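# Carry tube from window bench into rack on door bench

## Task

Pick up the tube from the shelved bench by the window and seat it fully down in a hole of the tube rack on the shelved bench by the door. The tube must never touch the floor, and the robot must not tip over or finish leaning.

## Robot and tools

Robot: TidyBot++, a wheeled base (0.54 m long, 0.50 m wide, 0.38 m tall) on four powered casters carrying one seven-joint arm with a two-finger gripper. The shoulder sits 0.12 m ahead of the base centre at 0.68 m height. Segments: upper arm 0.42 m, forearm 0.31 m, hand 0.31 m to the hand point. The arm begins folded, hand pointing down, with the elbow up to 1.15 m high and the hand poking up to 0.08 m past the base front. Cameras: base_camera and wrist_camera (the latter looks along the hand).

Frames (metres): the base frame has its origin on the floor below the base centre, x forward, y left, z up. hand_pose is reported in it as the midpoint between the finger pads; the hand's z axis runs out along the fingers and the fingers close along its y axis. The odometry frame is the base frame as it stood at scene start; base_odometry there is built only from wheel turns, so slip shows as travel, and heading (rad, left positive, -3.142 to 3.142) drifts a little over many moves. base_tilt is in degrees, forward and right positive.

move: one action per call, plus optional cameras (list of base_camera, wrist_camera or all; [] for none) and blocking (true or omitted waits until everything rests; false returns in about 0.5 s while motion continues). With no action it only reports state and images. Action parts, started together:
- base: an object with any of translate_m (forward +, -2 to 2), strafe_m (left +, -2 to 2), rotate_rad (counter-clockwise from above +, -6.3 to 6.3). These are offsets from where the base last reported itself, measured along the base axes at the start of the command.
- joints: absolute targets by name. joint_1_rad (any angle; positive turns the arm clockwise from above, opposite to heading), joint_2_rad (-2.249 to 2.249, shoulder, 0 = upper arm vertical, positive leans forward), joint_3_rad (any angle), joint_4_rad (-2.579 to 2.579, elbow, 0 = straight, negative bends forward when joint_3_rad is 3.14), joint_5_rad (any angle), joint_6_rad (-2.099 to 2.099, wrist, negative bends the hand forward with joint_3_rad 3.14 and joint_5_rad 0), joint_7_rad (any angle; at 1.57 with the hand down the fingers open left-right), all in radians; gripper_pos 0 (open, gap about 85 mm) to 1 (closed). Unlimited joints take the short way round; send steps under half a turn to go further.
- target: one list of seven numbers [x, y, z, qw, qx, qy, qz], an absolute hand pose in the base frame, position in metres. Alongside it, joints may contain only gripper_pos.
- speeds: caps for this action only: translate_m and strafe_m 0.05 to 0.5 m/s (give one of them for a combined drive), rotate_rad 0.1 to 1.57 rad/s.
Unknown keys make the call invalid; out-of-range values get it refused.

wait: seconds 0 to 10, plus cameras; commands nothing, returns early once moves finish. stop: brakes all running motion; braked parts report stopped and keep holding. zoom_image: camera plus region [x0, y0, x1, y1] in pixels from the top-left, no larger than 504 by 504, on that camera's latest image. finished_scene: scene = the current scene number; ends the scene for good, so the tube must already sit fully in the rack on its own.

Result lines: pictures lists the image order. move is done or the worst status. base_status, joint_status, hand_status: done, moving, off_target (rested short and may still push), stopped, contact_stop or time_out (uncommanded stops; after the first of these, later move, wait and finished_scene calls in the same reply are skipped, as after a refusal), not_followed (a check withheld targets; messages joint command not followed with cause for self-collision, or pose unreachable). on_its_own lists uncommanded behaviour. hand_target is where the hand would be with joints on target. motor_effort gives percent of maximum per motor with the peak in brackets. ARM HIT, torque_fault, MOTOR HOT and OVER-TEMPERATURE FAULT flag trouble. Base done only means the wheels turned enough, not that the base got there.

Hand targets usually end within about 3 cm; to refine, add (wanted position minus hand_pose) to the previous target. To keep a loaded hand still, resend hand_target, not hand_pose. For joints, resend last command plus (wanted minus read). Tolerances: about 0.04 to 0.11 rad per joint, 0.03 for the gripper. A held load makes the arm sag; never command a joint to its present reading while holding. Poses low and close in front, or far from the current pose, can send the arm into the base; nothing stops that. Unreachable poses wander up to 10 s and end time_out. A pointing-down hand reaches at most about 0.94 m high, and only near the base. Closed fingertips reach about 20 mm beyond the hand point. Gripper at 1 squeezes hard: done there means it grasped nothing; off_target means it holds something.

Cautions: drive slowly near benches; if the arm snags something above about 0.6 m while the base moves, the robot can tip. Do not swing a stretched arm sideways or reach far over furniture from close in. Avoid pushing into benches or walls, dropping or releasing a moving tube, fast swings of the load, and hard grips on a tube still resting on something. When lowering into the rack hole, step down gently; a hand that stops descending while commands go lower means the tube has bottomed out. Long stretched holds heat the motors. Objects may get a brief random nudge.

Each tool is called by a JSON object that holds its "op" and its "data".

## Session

{"op": "move", "data": {}}

Scene clock: 0.00 s.
base_odometry: x=+0.000 y=+0.000 heading=+0.000
base_tilt: forward=+0.0 right=+0.0
base_status: not commanded
joint_positions: joint_1_rad=-0.033 joint_2_rad=-0.344 joint_3_rad=+3.185 joint_4_rad=-2.517 joint_5_rad=+0.033 joint_6_rad=-0.881 joint_7_rad=+1.614 gripper_pos=+0.000
joint_status: not commanded
motor_effort: joint_1_rad=+1 joint_2_rad=-1 joint_3_rad=+0 joint_4_rad=+13 joint_5_rad=+1 joint_6_rad=+1 joint_7_rad=+0
hand_pose: x=+0.2642 y=-0.0065 z=+0.5900 quat_wxyz=(+0.007, +0.999, +0.027, +0.044) (m; base frame)
hand_target: x=+0.2634 y=-0.0064 z=+0.5896 quat_wxyz=(+0.007, +0.999, +0.027, +0.043) (m; base frame)
hand_status: not commanded
pictures: base_camera, wrist_camera
Images, in order (width x height): base_camera 644x364, wrist_camera 644x476.

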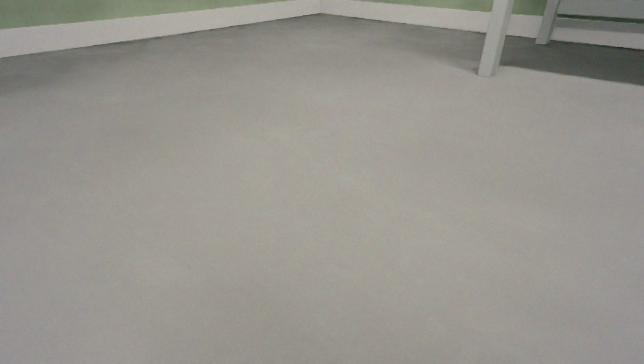

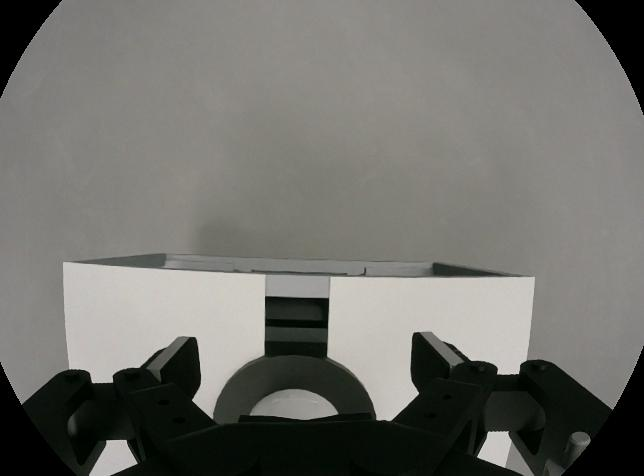

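{"op": "move", "data": {"joints": {"joint_1_rad": 0.0, "joint_2_rad": -0.6, "joint_3_rad": 3.14, "joint_4_rad": -1.9, "joint_5_rad": 0.0, "joint_6_rad": -0.4, "joint_7_rad": 1.571}, "cameras": ["wrist_camera"]}}

Scene clock: 4.50 s.
move: done
base_odometry: x=+0.000 y=+0.000 heading=+0.000
base_tilt: forward=+0.0 right=+0.0
base_status: not commanded
joint_positions: joint_1_rad=-0.019 joint_2_rad=-0.592 joint_3_rad=+3.165 joint_4_rad=-1.911 joint_5_rad=+0.033 joint_6_rad=-0.466 joint_7_rad=+1.614 gripper_pos=+0.000
joint_status: all done
motor_effort: joint_1_rad=+0(1) joint_2_rad=-1(4) joint_3_rad=+0(1) joint_4_rad=+19(20) joint_5_rad=+0(2) joint_6_rad=+9(9) joint_7_rad=+0(1)
hand_pose: x=+0.4930 y=-0.0080 z=+1.0436 quat_wxyz=(+0.024, +0.778, +0.020, +0.627) (m; base frame)
hand_target: x=+0.4930 y=+0.0022 z=+1.0730 quat_wxyz=(+0.000, +0.751, +0.001, +0.660) (m; base frame)
hand_status: not commanded
pictures: wrist_camera
Images, in order (width x height): wrist_camera 644x476.

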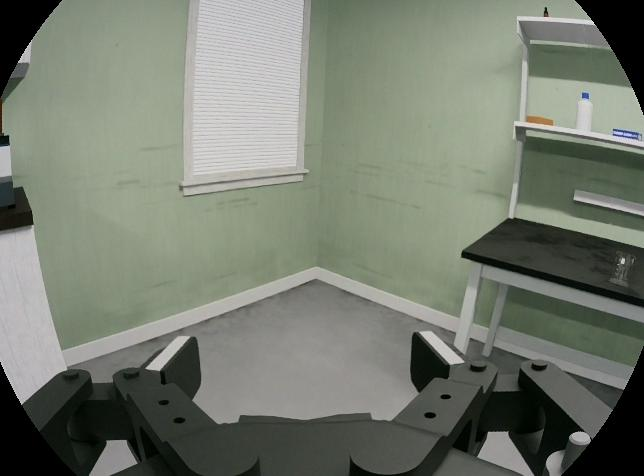

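{"op": "move", "data": {"joints": {"joint_1_rad": 1.0}, "cameras": ["wrist_camera"]}}

Scene clock: 7.27 s.
move: done
base_odometry: x=+0.000 y=+0.000 heading=+0.000
base_tilt: forward=+0.0 right=-0.1
base_status: not commanded
joint_positions: joint_1_rad=+0.982 joint_2_rad=-0.592 joint_3_rad=+3.162 joint_4_rad=-1.911 joint_5_rad=+0.033 joint_6_rad=-0.462 joint_7_rad=+1.614 gripper_pos=+0.000
joint_status: all done
motor_effort: joint_1_rad=+1(3) joint_2_rad=-1(1) joint_3_rad=+0(1) joint_4_rad=+20(20) joint_5_rad=+0(1) joint_6_rad=+9(9) joint_7_rad=+0(1)
hand_pose: x=+0.3153 y=-0.3187 z=+1.0448 quat_wxyz=(+0.323, +0.692, -0.355, +0.540) (m; base frame)
hand_target: x=+0.3229 y=-0.3135 z=+1.0730 quat_wxyz=(+0.316, +0.660, -0.359, +0.579) (m; base frame)
hand_status: not commanded
pictures: wrist_camera
Images, in order (width x height): wrist_camera 644x476.

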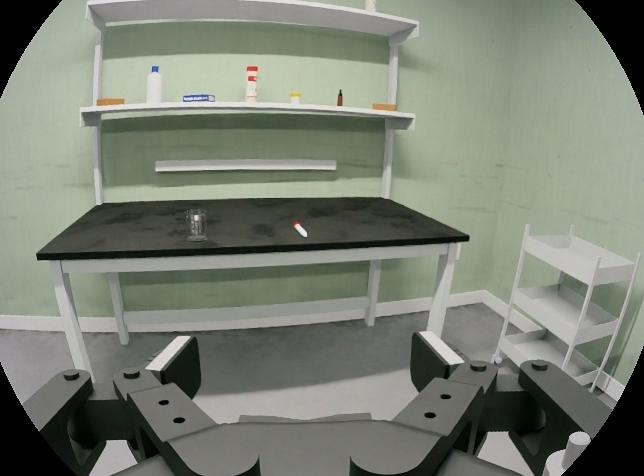

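{"op": "zoom_image", "data": {"camera": "wrist_camera", "region": [30, 170, 500, 390]}}

Scaled by 1.072.

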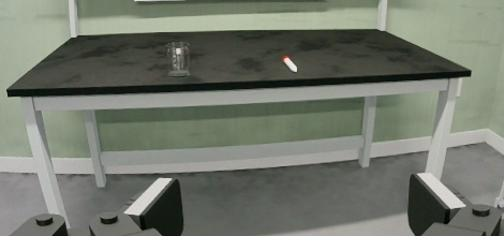

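{"op": "zoom_image", "data": {"camera": "wrist_camera", "region": [270, 205, 340, 255]}}

Scaled by 7.200.

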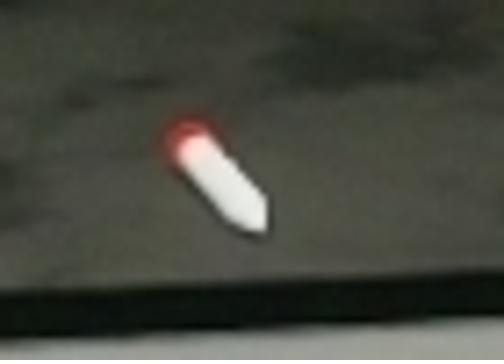

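{"op": "move", "data": {"base": {"translate_m": 0.29, "strafe_m": -0.85, "rotate_rad": -0.66}, "joints": {"joint_1_rad": 3.14}, "cameras": ["wrist_camera", "base_camera"]}}

Scene clock: 24.83 s.
move: done
base_odometry: x=+0.290 y=-0.850 heading=-0.660
base_tilt: forward=+0.0 right=+0.0
base_status: done
joint_positions: joint_1_rad=+3.122 joint_2_rad=-0.599 joint_3_rad=+3.153 joint_4_rad=-1.910 joint_5_rad=+0.033 joint_6_rad=-0.460 joint_7_rad=+1.614 gripper_pos=+0.000
joint_status: all done
motor_effort: joint_1_rad=+0(2) joint_2_rad=+0(3) joint_3_rad=+0(2) joint_4_rad=+19(20) joint_5_rad=+0(1) joint_6_rad=+9(9) joint_7_rad=+0(1)
hand_pose: x=-0.2529 y=+0.0020 z=+1.0480 quat_wxyz=(+0.632, +0.025, -0.774, -0.023) (m; base frame)
hand_target: x=-0.2550 y=-0.0028 z=+1.0730 quat_wxyz=(+0.660, +0.001, -0.751, +0.001) (m; base frame)
hand_status: not commanded
pictures: base_camera, wrist_camera
Images, in order (width x height): base_camera 644x364, wrist_camera 644x476.

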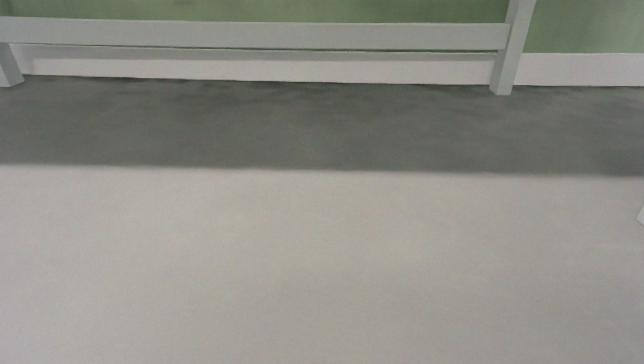

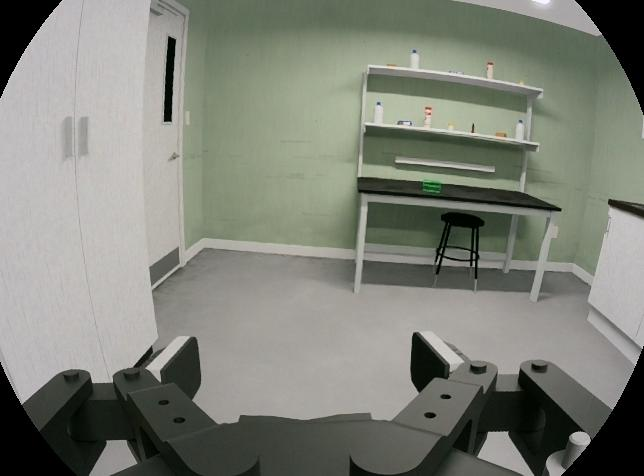

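{"op": "zoom_image", "data": {"camera": "wrist_camera", "region": [345, 150, 575, 310]}}

{"op": "zoom_image", "data": {"camera": "wrist_camera", "region": [405, 165, 465, 210]}}

Scaled by 2.191.

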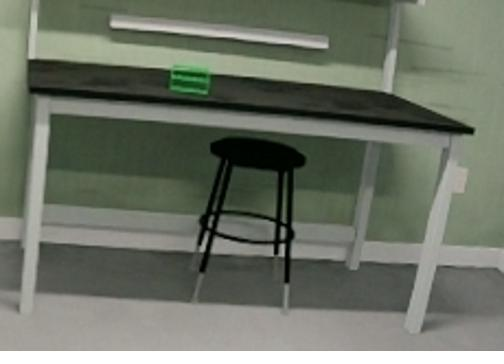

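Scaled by 8.400.

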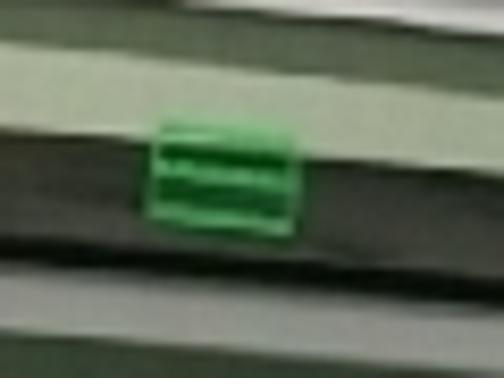

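{"op": "move", "data": {"base": {"translate_m": 0.31}, "joints": {"joint_1_rad": 0.0, "joint_2_rad": -0.3, "joint_3_rad": 3.127, "joint_4_rad": -1.0, "joint_5_rad": 0.0, "joint_6_rad": -1.9, "joint_7_rad": 1.571}, "cameras": ["wrist_camera"]}}

Scene clock: 36.57 s.
move: done
base_odometry: x=+0.535 y=-1.041 heading=-0.661
base_tilt: forward=+0.0 right=+0.0
base_status: done
joint_positions: joint_1_rad=+0.018 joint_2_rad=-0.315 joint_3_rad=+3.150 joint_4_rad=-1.016 joint_5_rad=+0.033 joint_6_rad=-1.852 joint_7_rad=+1.614 gripper_pos=+0.000
joint_status: all done
motor_effort: joint_1_rad=+0(3) joint_2_rad=-2(5) joint_3_rad=+0(2) joint_4_rad=+13(21) joint_5_rad=+0(2) joint_6_rad=+5(11) joint_7_rad=+0(2)
hand_pose: x=+0.3640 y=-0.0162 z=+1.0634 quat_wxyz=(+0.023, +0.957, -0.002, +0.290) (m; base frame)
hand_target: x=+0.3574 y=+0.0063 z=+1.0574 quat_wxyz=(+0.000, +0.964, +0.007, +0.268) (m; base frame)
hand_status: not commanded
pictures: wrist_camera
Images, in order (width x height): wrist_camera 644x476.

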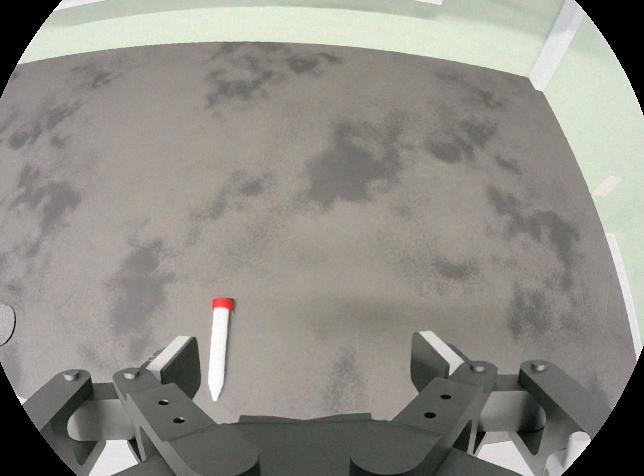

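{"op": "wait", "data": {"seconds": 0, "cameras": ["base_camera", "wrist_camera"]}}

{"op": "zoom_image", "data": {"camera": "wrist_camera", "region": [150, 260, 300, 440]}}

Scene clock: 43.13 s.
base_odometry: x=+0.535 y=-1.041 heading=-0.661
base_tilt: forward=+0.0 right=+0.0
base_status: done
joint_positions: joint_1_rad=+0.018 joint_2_rad=-0.314 joint_3_rad=+3.150 joint_4_rad=-1.015 joint_5_rad=+0.033 joint_6_rad=-1.855 joint_7_rad=+1.614 gripper_pos=+0.000
joint_status: all done
motor_effort: joint_1_rad=+0(3) joint_2_rad=-2(5) joint_3_rad=+0(2) joint_4_rad=+12(21) joint_5_rad=+1(2) joint_6_rad=+5(11) joint_7_rad=+0(2)
hand_pose: x=+0.3632 y=-0.0161 z=+1.0628 quat_wxyz=(+0.023, +0.957, -0.002, +0.288) (m; base frame)
hand_target: x=+0.3574 y=+0.0063 z=+1.0574 quat_wxyz=(+0.000, +0.964, +0.007, +0.268) (m; base frame)
hand_status: not commanded
pictures: base_camera, wrist_camera
Images, in order (width x height): base_camera 644x364, wrist_camera 644x476.

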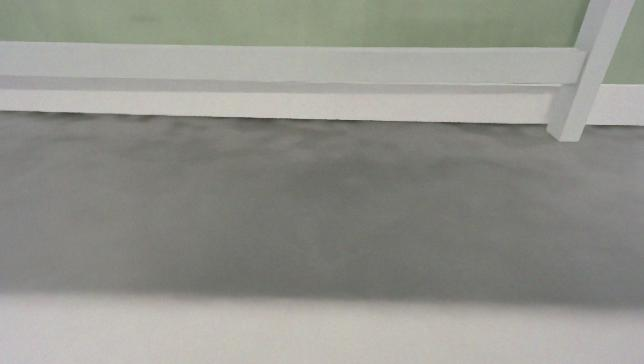

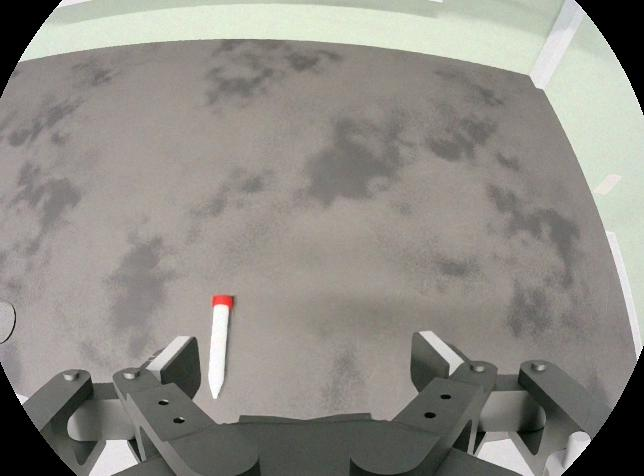

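Scaled by 2.800.

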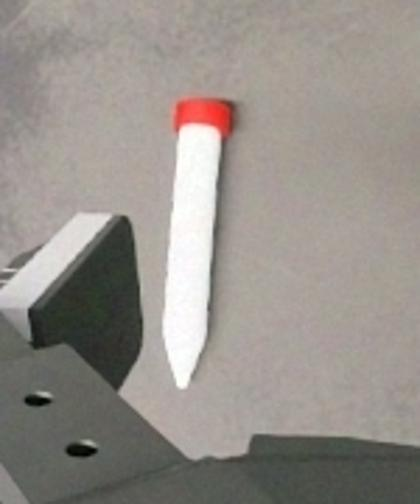

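{"op": "move", "data": {"base": {"translate_m": 0.087, "strafe_m": 0.077, "rotate_rad": -0.038}, "joints": {"joint_1_rad": 0.0, "joint_2_rad": 0.012, "joint_3_rad": 3.127, "joint_4_rad": -1.222, "joint_5_rad": 0.0, "joint_6_rad": -1.98, "joint_7_rad": 4.72, "gripper_pos": 0.0}, "cameras": ["base_camera", "wrist_camera"]}}

Scene clock: 77.90 s.
move: done
base_odometry: x=+0.651 y=-1.033 heading=-0.699
base_tilt: forward=+0.0 right=-0.1
base_status: done
joint_positions: joint_1_rad=+0.016 joint_2_rad=+0.000 joint_3_rad=+3.145 joint_4_rad=-1.199 joint_5_rad=+0.033 joint_6_rad=-1.933 joint_7_rad=+4.636 gripper_pos=+0.000
joint_status: all done
motor_effort: joint_1_rad=+0(2) joint_2_rad=-14(16) joint_3_rad=+0(2) joint_4_rad=+14(15) joint_5_rad=+1(2) joint_6_rad=+0(6) joint_7_rad=+0(1)
hand_pose: x=+0.4144 y=-0.0141 z=+0.9057 quat_wxyz=(+0.005, +0.054, +0.998, -0.015) (m; base frame)
hand_target: x=+0.3980 y=+0.0054 z=+0.8960 quat_wxyz=(-0.036, -0.011, +0.999, +0.000) (m; base frame)
hand_status: not commanded
pictures: base_camera, wrist_camera
Images, in order (width x height): base_camera 644x364, wrist_camera 644x476.

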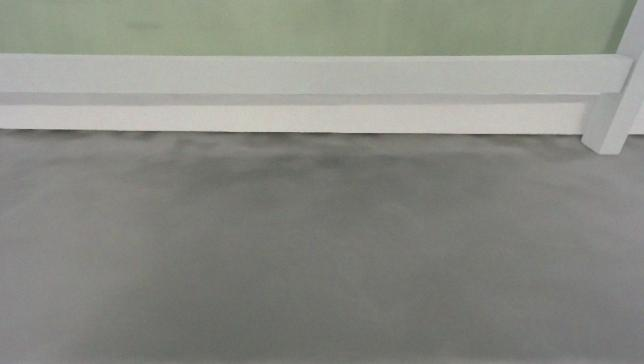

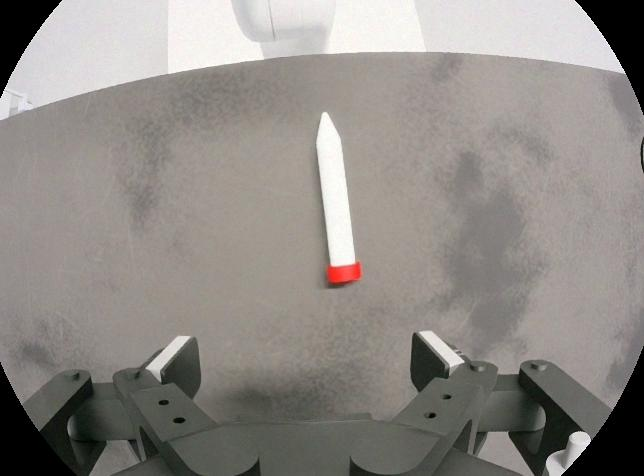

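{"op": "zoom_image", "data": {"camera": "wrist_camera", "region": [270, 95, 410, 305]}}

{"op": "zoom_image", "data": {"camera": "wrist_camera", "region": [0, 0, 504, 120]}}

Scaled by 2.400.

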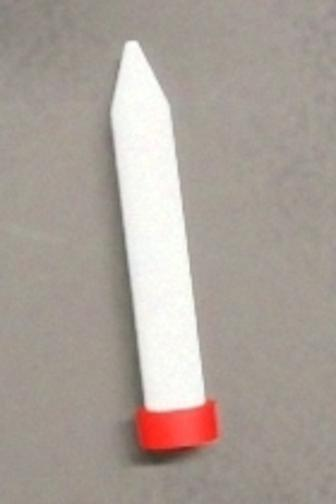

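Scaled by 1.000.

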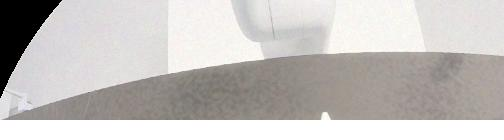

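{"op": "move", "data": {"joints": {"joint_1_rad": -0.054, "joint_2_rad": 0.141, "joint_3_rad": 3.127, "joint_4_rad": -1.338, "joint_5_rad": -0.045, "joint_6_rad": -2.003, "joint_7_rad": 4.77}, "cameras": ["wrist_camera"]}}

{"op": "zoom_image", "data": {"camera": "wrist_camera", "region": [240, 60, 400, 360]}}

Scene clock: 88.47 s.
move: done
base_odometry: x=+0.651 y=-1.033 heading=-0.699
base_tilt: forward=+0.0 right=-0.1
base_status: not commanded
joint_positions: joint_1_rad=-0.037 joint_2_rad=+0.141 joint_3_rad=+3.145 joint_4_rad=-1.320 joint_5_rad=+0.024 joint_6_rad=-1.954 joint_7_rad=+4.685 gripper_pos=+0.000
joint_status: all done
motor_effort: joint_1_rad=+0(2) joint_2_rad=-18(22) joint_3_rad=-1(1) joint_4_rad=+13(15) joint_5_rad=+1(2) joint_6_rad=-2(3) joint_7_rad=+1(1)
hand_pose: x=+0.4069 y=+0.0044 z=+0.8332 quat_wxyz=(-0.136, +0.000, +0.991, -0.016) (m; base frame)
hand_target: x=+0.3855 y=+0.0321 z=+0.8341 quat_wxyz=(-0.169, -0.068, +0.983, +0.022) (m; base frame)
hand_status: not commanded
pictures: wrist_camera
Images, in order (width x height): wrist_camera 644x476.

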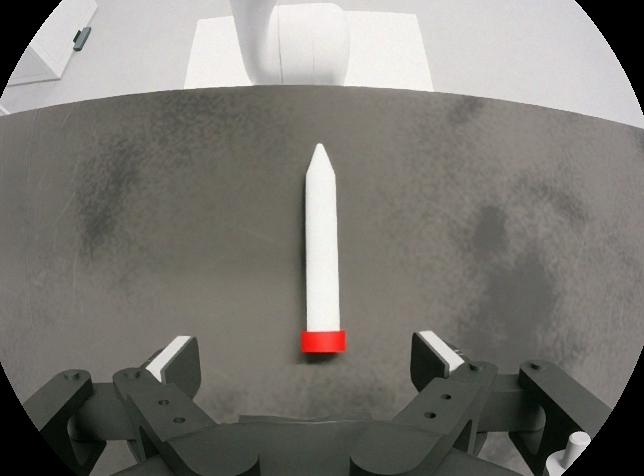

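Scaled by 1.680.

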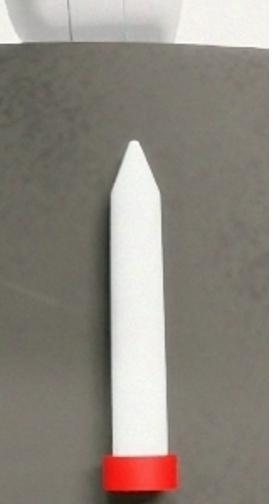

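{"op": "move", "data": {"joints": {"joint_1_rad": -0.054, "joint_2_rad": 0.211, "joint_3_rad": 3.127, "joint_4_rad": -1.421, "joint_5_rad": -0.085, "joint_6_rad": -1.875, "joint_7_rad": 4.77}, "cameras": ["wrist_camera"]}}

{"op": "zoom_image", "data": {"camera": "wrist_camera", "region": [130, 120, 480, 420]}}

Scene clock: 96.80 s.
move: done
base_odometry: x=+0.651 y=-1.033 heading=-0.699
base_tilt: forward=+0.0 right=-0.1
base_status: not commanded
joint_positions: joint_1_rad=-0.037 joint_2_rad=+0.203 joint_3_rad=+3.145 joint_4_rad=-1.402 joint_5_rad=-0.009 joint_6_rad=-1.902 joint_7_rad=+4.686 gripper_pos=+0.000
joint_status: all done
motor_effort: joint_1_rad=+1(1) joint_2_rad=-20(22) joint_3_rad=+0(1) joint_4_rad=+13(15) joint_5_rad=+0(1) joint_6_rad=-3(4) joint_7_rad=+1(1)
hand_pose: x=+0.4066 y=+0.0140 z=+0.7924 quat_wxyz=(-0.182, -0.004, +0.983, -0.001) (m; base frame)
hand_target: x=+0.4071 y=+0.0460 z=+0.7845 quat_wxyz=(-0.182, -0.067, +0.980, +0.043) (m; base frame)
hand_status: not commanded
pictures: wrist_camera
Images, in order (width x height): wrist_camera 644x476.

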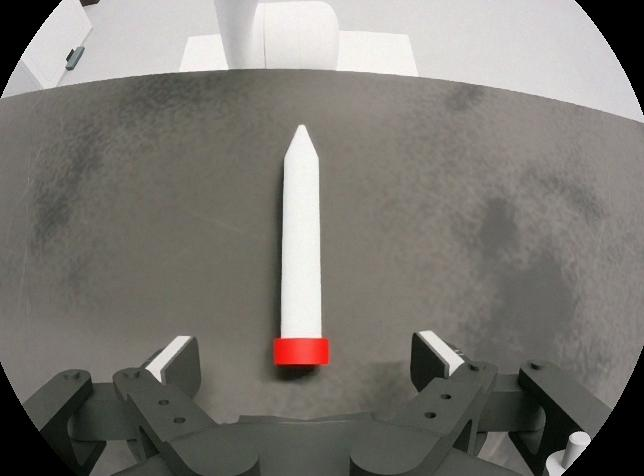

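Scaled by 1.440.

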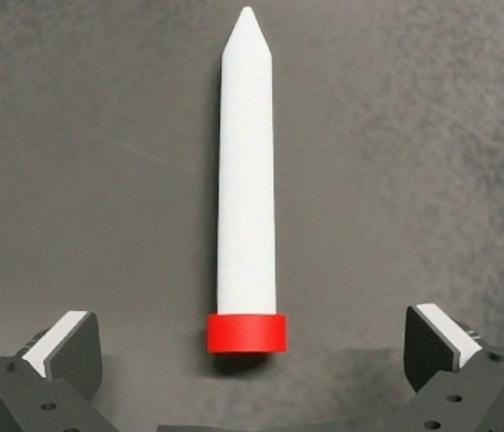

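{"op": "move", "data": {"joints": {"joint_1_rad": -0.052, "joint_2_rad": 0.252, "joint_3_rad": 3.127, "joint_4_rad": -1.437, "joint_5_rad": -0.085, "joint_6_rad": -1.875, "joint_7_rad": 4.77}, "cameras": ["wrist_camera"]}}

{"op": "zoom_image", "data": {"camera": "wrist_camera", "region": [130, 290, 480, 470]}}

Scene clock: 102.10 s.
move: done
base_odometry: x=+0.651 y=-1.033 heading=-0.699
base_tilt: forward=+0.0 right=-0.1
base_status: not commanded
joint_positions: joint_1_rad=-0.037 joint_2_rad=+0.238 joint_3_rad=+3.145 joint_4_rad=-1.415 joint_5_rad=-0.009 joint_6_rad=-1.902 joint_7_rad=+4.686 gripper_pos=+0.000
joint_status: all done
motor_effort: joint_1_rad=+0(1) joint_2_rad=-20(22) joint_3_rad=-1(2) joint_4_rad=+12(14) joint_5_rad=+0(2) joint_6_rad=-4(4) joint_7_rad=+0(2)
hand_pose: x=+0.4060 y=+0.0140 z=+0.7799 quat_wxyz=(-0.205, -0.004, +0.979, -0.002) (m; base frame)
hand_target: x=+0.4061 y=+0.0453 z=+0.7695 quat_wxyz=(-0.210, -0.065, +0.975, +0.043) (m; base frame)
hand_status: not commanded
pictures: wrist_camera
Images, in order (width x height): wrist_camera 644x476.

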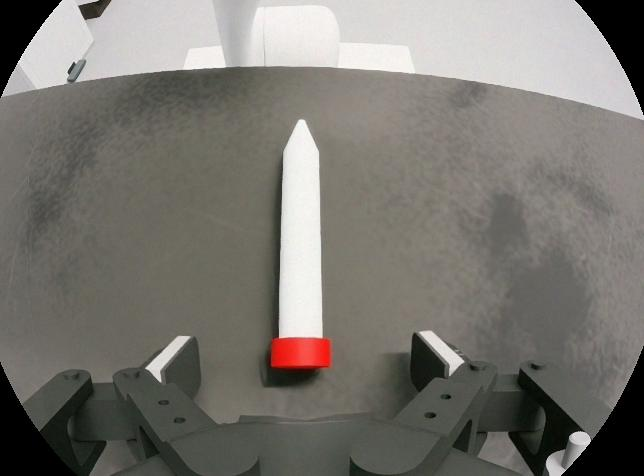

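Scaled by 1.440.

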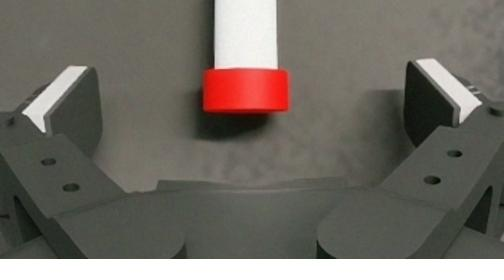

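{"op": "move", "data": {"joints": {"joint_1_rad": -0.050, "joint_2_rad": 0.262, "joint_3_rad": 3.127, "joint_4_rad": -1.441, "joint_5_rad": -0.085, "joint_6_rad": -1.875, "joint_7_rad": 4.77, "gripper_pos": 0.5}, "cameras": ["wrist_camera"]}}

{"op": "zoom_image", "data": {"camera": "wrist_camera", "region": [130, 290, 480, 470]}}

Scene clock: 105.53 s.
move: done
base_odometry: x=+0.651 y=-1.033 heading=-0.699
base_tilt: forward=+0.0 right=-0.1
base_status: not commanded
joint_positions: joint_1_rad=-0.037 joint_2_rad=+0.232 joint_3_rad=+3.145 joint_4_rad=-1.412 joint_5_rad=-0.012 joint_6_rad=-1.905 joint_7_rad=+4.686 gripper_pos=+0.499
joint_status: all done
motor_effort: joint_1_rad=-1(1) joint_2_rad=-15(22) joint_3_rad=-1(2) joint_4_rad=+8(13) joint_5_rad=-2(3) joint_6_rad=+0(4) joint_7_rad=+1(1)
hand_pose: x=+0.4056 y=+0.0148 z=+0.7826 quat_wxyz=(-0.202, -0.005, +0.979, -0.001) (m; base frame)
hand_target: x=+0.4057 y=+0.0447 z=+0.7659 quat_wxyz=(-0.216, -0.063, +0.973, +0.043) (m; base frame)
hand_status: not commanded
pictures: wrist_camera
Images, in order (width x height): wrist_camera 644x476.

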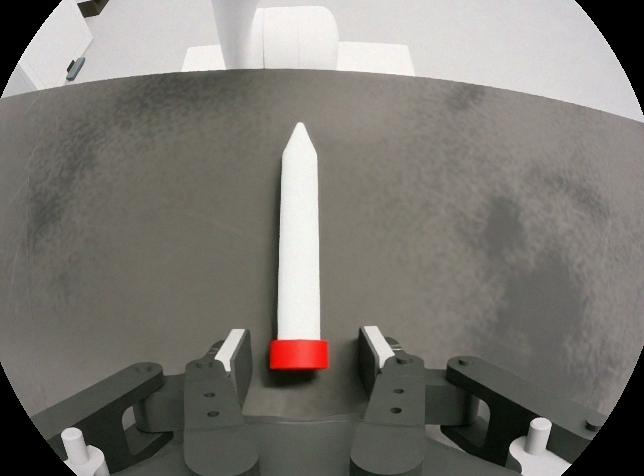

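Scaled by 1.440.

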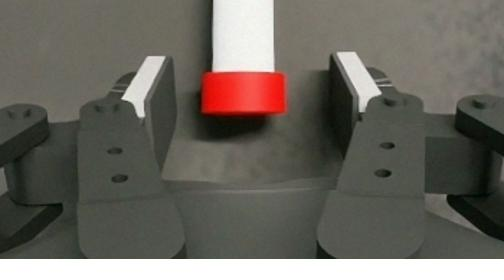

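{"op": "move", "data": {"joints": {"joint_2_rad": 0.196}, "cameras": ["wrist_camera"]}}

{"op": "zoom_image", "data": {"camera": "wrist_camera", "region": [130, 290, 480, 470]}}

Scene clock: 109.00 s.
move: done
base_odometry: x=+0.651 y=-1.033 heading=-0.699
base_tilt: forward=+0.0 right=+0.0
base_status: not commanded
joint_positions: joint_1_rad=-0.037 joint_2_rad=+0.217 joint_3_rad=+3.145 joint_4_rad=-1.422 joint_5_rad=-0.015 joint_6_rad=-1.897 joint_7_rad=+4.686 gripper_pos=+0.500
joint_status: all done
motor_effort: joint_1_rad=+0(1) joint_2_rad=-20(21) joint_3_rad=+0(2) joint_4_rad=+13(13) joint_5_rad=-1(3) joint_6_rad=-4(4) joint_7_rad=-1(1)
hand_pose: x=+0.4033 y=+0.0157 z=+0.7839 quat_wxyz=(-0.196, -0.005, +0.981, +0.001) (m; base frame)
hand_target: x=+0.3996 y=+0.0444 z=+0.7847 quat_wxyz=(-0.184, -0.065, +0.980, +0.043) (m; base frame)
hand_status: not commanded
pictures: wrist_camera
Images, in order (width x height): wrist_camera 644x476.

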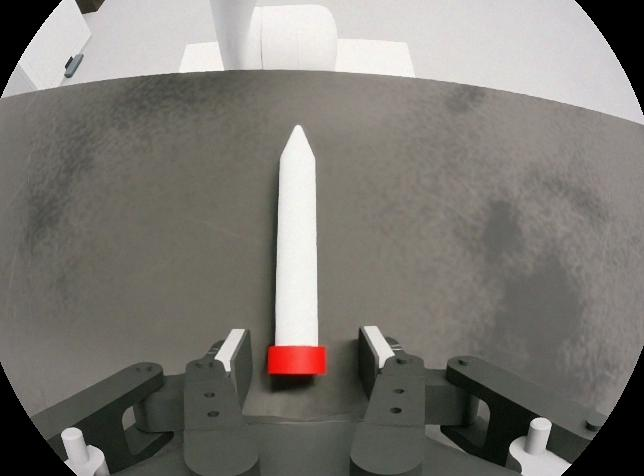

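Scaled by 1.440.

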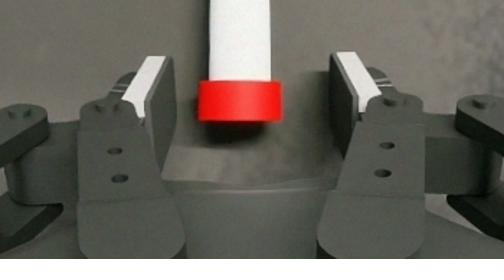

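{"op": "move", "data": {"joints": {"joint_1_rad": -0.011, "joint_2_rad": 0.190, "joint_4_rad": -1.4025}, "cameras": ["wrist_camera"]}}

{"op": "zoom_image", "data": {"camera": "wrist_camera", "region": [130, 290, 480, 470]}}

Scene clock: 111.87 s.
move: done
base_odometry: x=+0.651 y=-1.033 heading=-0.699
base_tilt: forward=+0.0 right=-0.1
base_status: not commanded
joint_positions: joint_1_rad=-0.018 joint_2_rad=+0.212 joint_3_rad=+3.145 joint_4_rad=-1.406 joint_5_rad=-0.015 joint_6_rad=-1.897 joint_7_rad=+4.686 gripper_pos=+0.500
joint_status: all done
motor_effort: joint_1_rad=+0(2) joint_2_rad=-20(21) joint_3_rad=+0(1) joint_4_rad=+13(14) joint_5_rad=+0(2) joint_6_rad=-3(4) joint_7_rad=-1(1)
hand_pose: x=+0.4079 y=+0.0103 z=+0.7887 quat_wxyz=(-0.185, +0.004, +0.983, +0.003) (m; base frame)
hand_target: x=+0.4122 y=+0.0337 z=+0.7945 quat_wxyz=(-0.161, -0.047, +0.985, +0.046) (m; base frame)
hand_status: not commanded
pictures: wrist_camera
Images, in order (width x height): wrist_camera 644x476.

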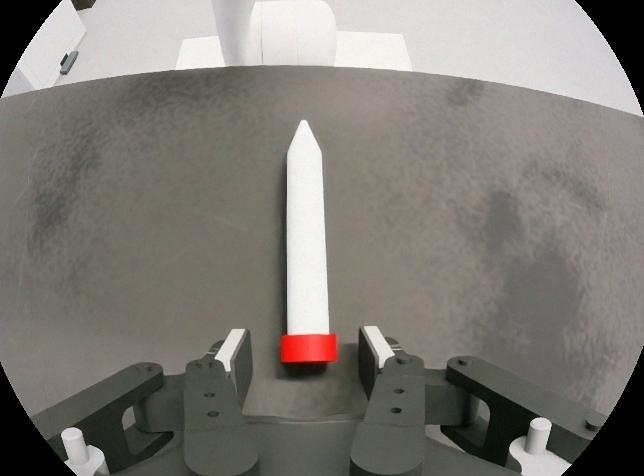

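Scaled by 1.440.

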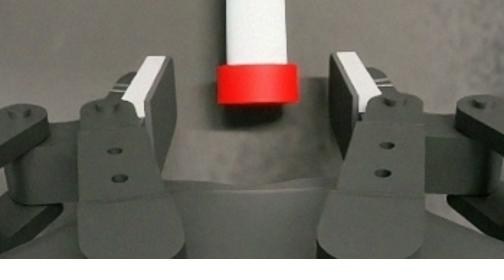

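{"op": "move", "data": {"joints": {"joint_4_rad": -1.436}, "cameras": ["wrist_camera"]}}

{"op": "zoom_image", "data": {"camera": "wrist_camera", "region": [130, 290, 480, 470]}}

Scene clock: 113.83 s.
move: done
base_odometry: x=+0.651 y=-1.033 heading=-0.699
base_tilt: forward=+0.0 right=-0.1
base_status: not commanded
joint_positions: joint_1_rad=-0.018 joint_2_rad=+0.211 joint_3_rad=+3.145 joint_4_rad=-1.423 joint_5_rad=-0.015 joint_6_rad=-1.897 joint_7_rad=+4.686 gripper_pos=+0.500
joint_status: all done
motor_effort: joint_1_rad=+0(1) joint_2_rad=-20(21) joint_3_rad=+0(1) joint_4_rad=+13(15) joint_5_rad=-1(1) joint_6_rad=-3(4) joint_7_rad=+1(1)
hand_pose: x=+0.4027 y=+0.0103 z=+0.7855 quat_wxyz=(-0.194, +0.004, +0.981, +0.003) (m; base frame)
hand_target: x=+0.4020 y=+0.0335 z=+0.7875 quat_wxyz=(-0.178, -0.046, +0.982, +0.046) (m; base frame)
hand_status: not commanded
pictures: wrist_camera
Images, in order (width x height): wrist_camera 644x476.

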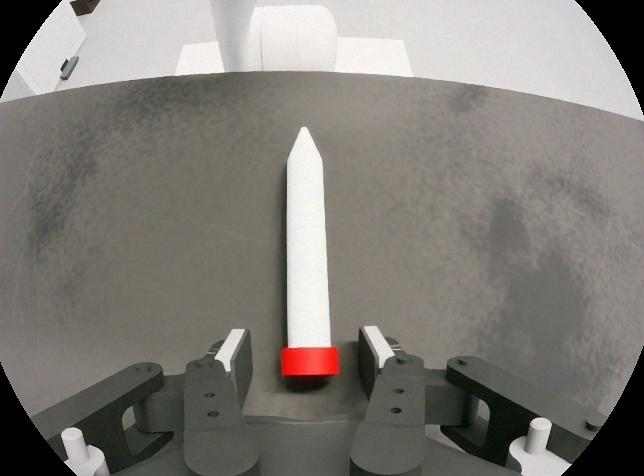

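Scaled by 1.440.

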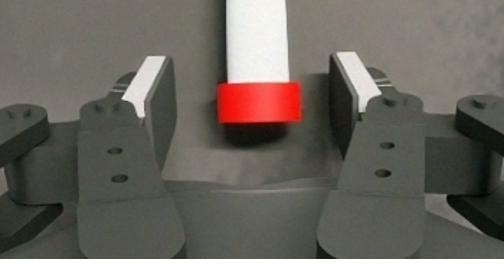

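{"op": "move", "data": {"joints": {"gripper_pos": 0.70}, "cameras": ["wrist_camera"]}}

{"op": "zoom_image", "data": {"camera": "wrist_camera", "region": [180, 290, 430, 420]}}

Scene clock: 115.77 s.
move: done
base_odometry: x=+0.651 y=-1.033 heading=-0.699
base_tilt: forward=+0.0 right=+0.0
base_status: not commanded
joint_positions: joint_1_rad=-0.018 joint_2_rad=+0.211 joint_3_rad=+3.145 joint_4_rad=-1.423 joint_5_rad=-0.015 joint_6_rad=-1.897 joint_7_rad=+4.686 gripper_pos=+0.700
joint_status: all done
motor_effort: joint_1_rad=+0(1) joint_2_rad=-20(21) joint_3_rad=+0(1) joint_4_rad=+13(13) joint_5_rad=-1(1) joint_6_rad=-4(4) joint_7_rad=+0(1)
hand_pose: x=+0.4027 y=+0.0103 z=+0.7855 quat_wxyz=(-0.194, +0.004, +0.981, +0.003) (m; base frame)
hand_target: x=+0.4020 y=+0.0335 z=+0.7875 quat_wxyz=(-0.178, -0.046, +0.982, +0.046) (m; base frame)
hand_status: not commanded
pictures: wrist_camera
Images, in order (width x height): wrist_camera 644x476.

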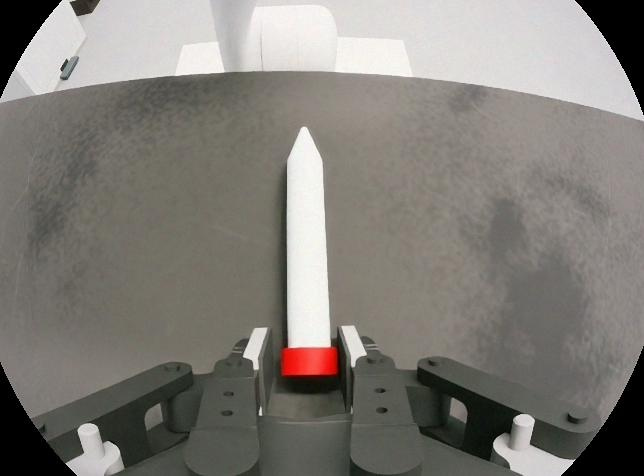

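Scaled by 2.016.

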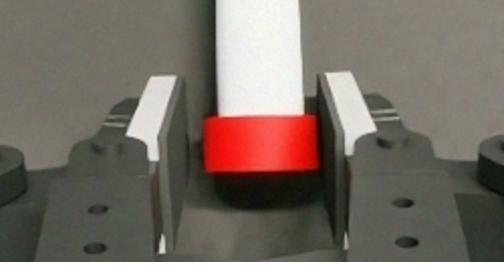

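{"op": "move", "data": {"joints": {"gripper_pos": 0.80}, "cameras": ["wrist_camera"]}}

{"op": "zoom_image", "data": {"camera": "wrist_camera", "region": [180, 290, 430, 420]}}

Scene clock: 116.97 s.
move: done
base_odometry: x=+0.651 y=-1.033 heading=-0.699
base_tilt: forward=+0.0 right=-0.1
base_status: not commanded
joint_positions: joint_1_rad=-0.018 joint_2_rad=+0.209 joint_3_rad=+3.145 joint_4_rad=-1.423 joint_5_rad=-0.015 joint_6_rad=-1.897 joint_7_rad=+4.686 gripper_pos=+0.783
joint_status: all done
motor_effort: joint_1_rad=+0(1) joint_2_rad=-20(20) joint_3_rad=+0(1) joint_4_rad=+13(13) joint_5_rad=+0(2) joint_6_rad=-4(4) joint_7_rad=+1(1)
hand_pose: x=+0.4024 y=+0.0103 z=+0.7861 quat_wxyz=(-0.192, +0.004, +0.981, +0.003) (m; base frame)
hand_target: x=+0.4020 y=+0.0335 z=+0.7875 quat_wxyz=(-0.178, -0.046, +0.982, +0.046) (m; base frame)
hand_status: not commanded
pictures: wrist_camera
Images, in order (width x height): wrist_camera 644x476.

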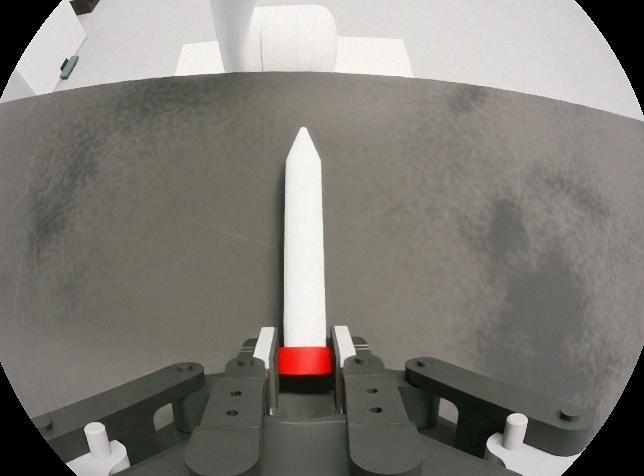

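Scaled by 2.016.

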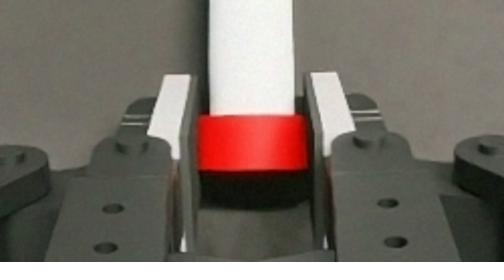

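{"op": "move", "data": {"joints": {"gripper_pos": 0.85}, "cameras": []}}

{"op": "move", "data": {"joints": {"joint_1_rad": -0.011, "joint_2_rad": 0.03, "joint_3_rad": 3.127, "joint_4_rad": -1.38, "joint_5_rad": -0.085, "joint_6_rad": -1.96, "joint_7_rad": 4.77, "gripper_pos": 0.865}, "cameras": ["wrist_camera"]}}

Scene clock: 122.87 s.
move: off_target
base_odometry: x=+0.651 y=-1.033 heading=-0.699
base_tilt: forward=+0.0 right=-0.1
base_status: not commanded
joint_positions: joint_1_rad=-0.018 joint_2_rad=+0.209 joint_3_rad=+3.145 joint_4_rad=-1.423 joint_5_rad=-0.015 joint_6_rad=-1.897 joint_7_rad=+4.686 gripper_pos=+0.796
joint_status: gripper_pos off_target (ended at +0.796, target +0.850)
motor_effort: joint_1_rad=+0(1) joint_2_rad=-20(20) joint_3_rad=+0(1) joint_4_rad=+13(13) joint_5_rad=-1(1) joint_6_rad=-3(4) joint_7_rad=+0(1)
hand_pose: x=+0.4024 y=+0.0103 z=+0.7861 quat_wxyz=(-0.192, +0.004, +0.981, +0.003) (m; base frame)
hand_target: x=+0.4020 y=+0.0335 z=+0.7875 quat_wxyz=(-0.178, -0.046, +0.982, +0.046) (m; base frame)
hand_status: not commanded
pictures: none
No camera images: "cameras" was empty.

Scene clock: 123.97 s.
move: off_target
base_odometry: x=+0.651 y=-1.033 heading=-0.699
base_tilt: forward=+0.0 right=-0.1
base_status: not commanded
joint_positions: joint_1_rad=-0.018 joint_2_rad=+0.032 joint_3_rad=+3.145 joint_4_rad=-1.390 joint_5_rad=-0.015 joint_6_rad=-1.920 joint_7_rad=+4.686 gripper_pos=+0.796
joint_status: gripper_pos off_target (ended at +0.796, target +0.865); the others done
motor_effort: joint_1_rad=+1(1) joint_2_rad=-15(22) joint_3_rad=+0(1) joint_4_rad=+13(14) joint_5_rad=+0(2) joint_6_rad=-2(4) joint_7_rad=+0(1)
hand_pose: x=+0.3813 y=+0.0098 z=+0.8440 quat_wxyz=(-0.100, +0.004, +0.995, +0.005) (m; base frame)
hand_target: x=+0.3704 y=+0.0322 z=+0.8506 quat_wxyz=(-0.113, -0.053, +0.991, +0.043) (m; base frame)
hand_status: not commanded
pictures: wrist_camera
Images, in order (width x height): wrist_camera 644x476.

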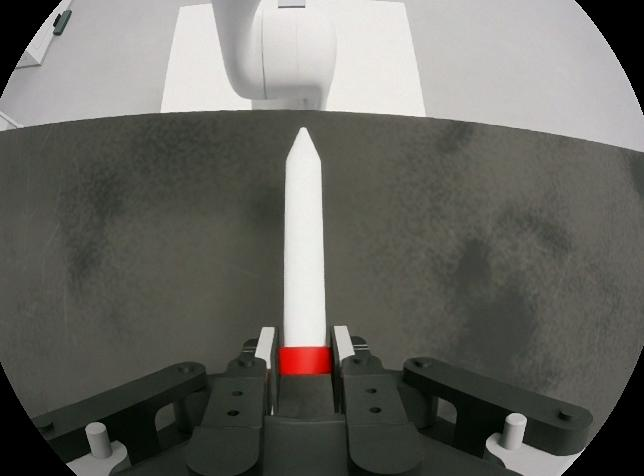

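{"op": "move", "data": {"base": {"translate_m": -2.0, "strafe_m": 0.627, "rotate_rad": 3.149}, "speeds": {"rotate_rad": 1.0}, "joints": {"joint_1_rad": 0.012, "joint_2_rad": -0.588, "joint_3_rad": 3.127, "joint_4_rad": -1.476, "joint_5_rad": -0.085, "joint_6_rad": -1.06, "joint_7_rad": 4.797, "gripper_pos": 0.865}, "cameras": ["wrist_camera"]}}

Scene clock: 137.30 s.
move: off_target
base_odometry: x=-0.476 y=+0.734 heading=+2.450
base_tilt: forward=+0.0 right=-0.1
base_status: done
joint_positions: joint_1_rad=-0.006 joint_2_rad=-0.582 joint_3_rad=+3.143 joint_4_rad=-1.452 joint_5_rad=-0.016 joint_6_rad=-1.119 joint_7_rad=+4.713 gripper_pos=+0.796
joint_status: gripper_pos off_target (ended at +0.796, target +0.865); the others done
motor_effort: joint_1_rad=+0(2) joint_2_rad=+2(19) joint_3_rad=+0(3) joint_4_rad=+16(17) joint_5_rad=+0(2) joint_6_rad=+8(9) joint_7_rad=-1(1)
hand_pose: x=+0.4122 y=+0.0072 z=+1.1095 quat_wxyz=(+0.545, -0.003, +0.838, +0.009) (m; base frame)
hand_target: x=+0.4181 y=+0.0280 z=+1.1161 quat_wxyz=(+0.563, -0.041, +0.826, +0.015) (m; base frame)
hand_status: not commanded
pictures: wrist_camera
Images, in order (width x height): wrist_camera 644x476.

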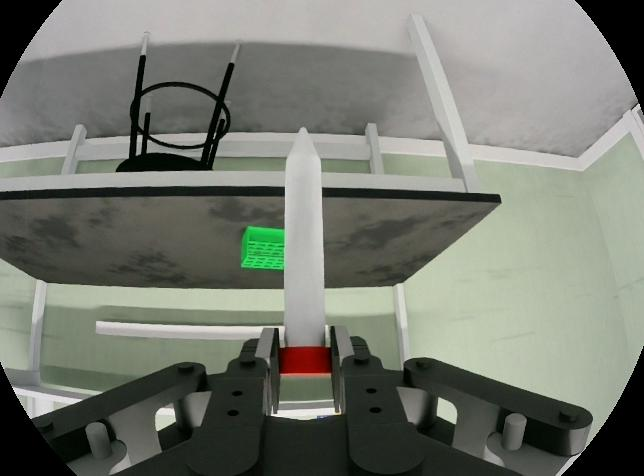

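{"op": "zoom_image", "data": {"camera": "wrist_camera", "region": [220, 160, 340, 300]}}

{"op": "zoom_image", "data": {"camera": "wrist_camera", "region": [0, 100, 504, 420]}}

Scaled by 3.600.

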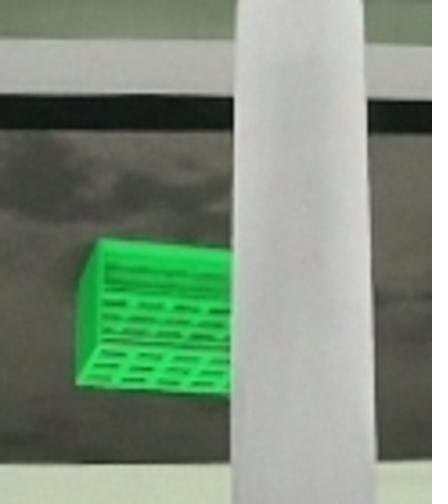

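Scaled by 1.000.

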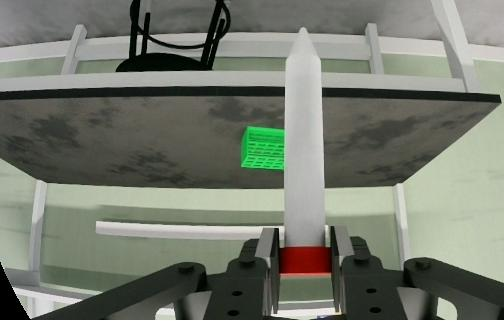

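{"op": "move", "data": {"base": {"translate_m": 0.43, "strafe_m": -0.05}, "cameras": ["wrist_camera"]}}

{"op": "zoom_image", "data": {"camera": "wrist_camera", "region": [200, 100, 420, 320]}}

Scene clock: 146.33 s.
move: done
base_odometry: x=-0.775 y=+1.047 heading=+2.450
base_tilt: forward=+0.0 right=-0.1
base_status: done
joint_positions: joint_1_rad=-0.006 joint_2_rad=-0.581 joint_3_rad=+3.143 joint_4_rad=-1.456 joint_5_rad=-0.016 joint_6_rad=-1.116 joint_7_rad=+4.713 gripper_pos=+0.796
joint_status: not commanded
motor_effort: joint_1_rad=+0(1) joint_2_rad=+2(6) joint_3_rad=+0(1) joint_4_rad=+16(17) joint_5_rad=+0(1) joint_6_rad=+8(9) joint_7_rad=+0(1)
hand_pose: x=+0.4134 y=+0.0072 z=+1.1082 quat_wxyz=(+0.544, -0.003, +0.839, +0.009) (m; base frame)
hand_target: x=+0.4181 y=+0.0280 z=+1.1161 quat_wxyz=(+0.563, -0.041, +0.826, +0.015) (m; base frame)
hand_status: not commanded
pictures: wrist_camera
Images, in order (width x height): wrist_camera 644x476.

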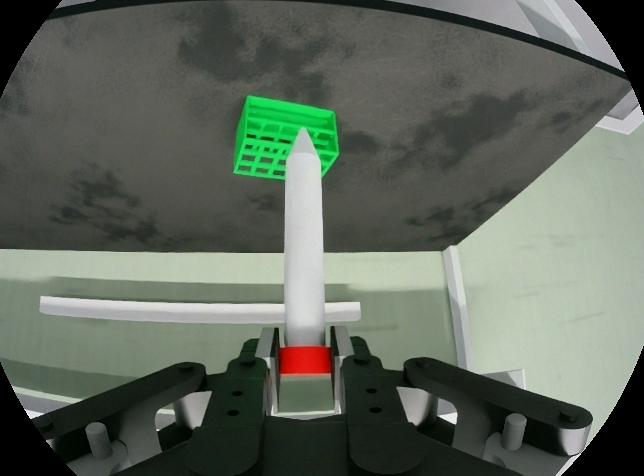

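Scaled by 2.291.

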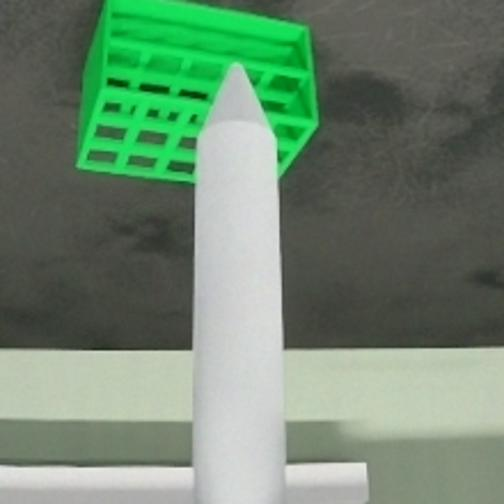

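{"op": "zoom_image", "data": {"camera": "wrist_camera", "region": [220, 80, 350, 190]}}

Scaled by 3.877.

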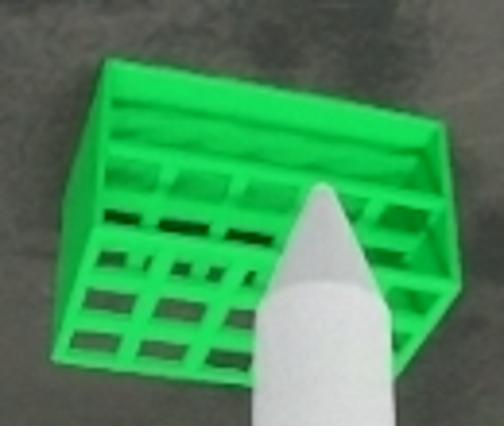

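{"op": "move", "data": {"base": {"translate_m": 0.085, "strafe_m": -0.018}, "joints": {"joint_1_rad": 0.012, "joint_2_rad": -0.283, "joint_3_rad": 3.127, "joint_4_rad": -1.7615, "joint_5_rad": -0.085, "joint_6_rad": -0.495, "joint_7_rad": 4.797}, "cameras": ["wrist_camera"]}}

{"op": "zoom_image", "data": {"camera": "wrist_camera", "region": [220, 40, 400, 200]}}

Scene clock: 158.97 s.
move: done
base_odometry: x=-0.829 y=+1.115 heading=+2.450
base_tilt: forward=-0.1 right=+0.0
base_status: done
joint_positions: joint_1_rad=-0.006 joint_2_rad=-0.280 joint_3_rad=+3.143 joint_4_rad=-1.742 joint_5_rad=-0.016 joint_6_rad=-0.559 joint_7_rad=+4.713 gripper_pos=+0.796
joint_status: all done
motor_effort: joint_1_rad=+0(2) joint_2_rad=-10(14) joint_3_rad=+0(2) joint_4_rad=+19(22) joint_5_rad=+0(1) joint_6_rad=+8(9) joint_7_rad=+0(2)
hand_pose: x=+0.5954 y=+0.0063 z=+0.9849 quat_wxyz=(+0.531, +0.001, +0.847, +0.008) (m; base frame)
hand_target: x=+0.6007 y=+0.0161 z=+0.9933 quat_wxyz=(+0.552, -0.017, +0.834, +0.013) (m; base frame)
hand_status: not commanded
pictures: wrist_camera
Images, in order (width x height): wrist_camera 644x476.

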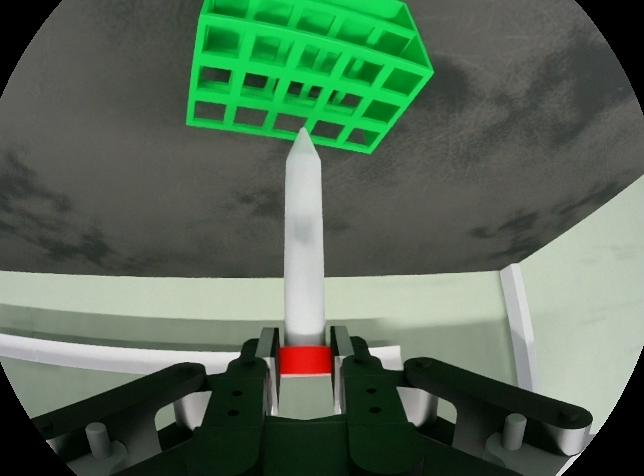

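Scaled by 2.800.

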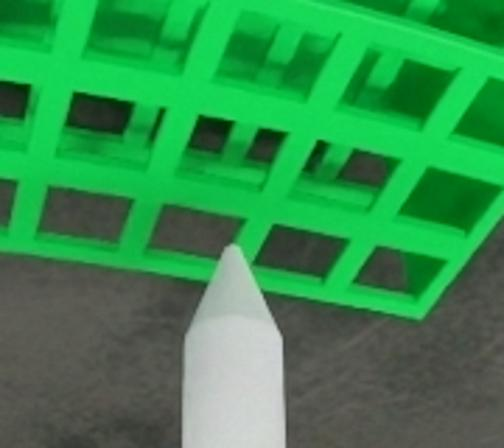

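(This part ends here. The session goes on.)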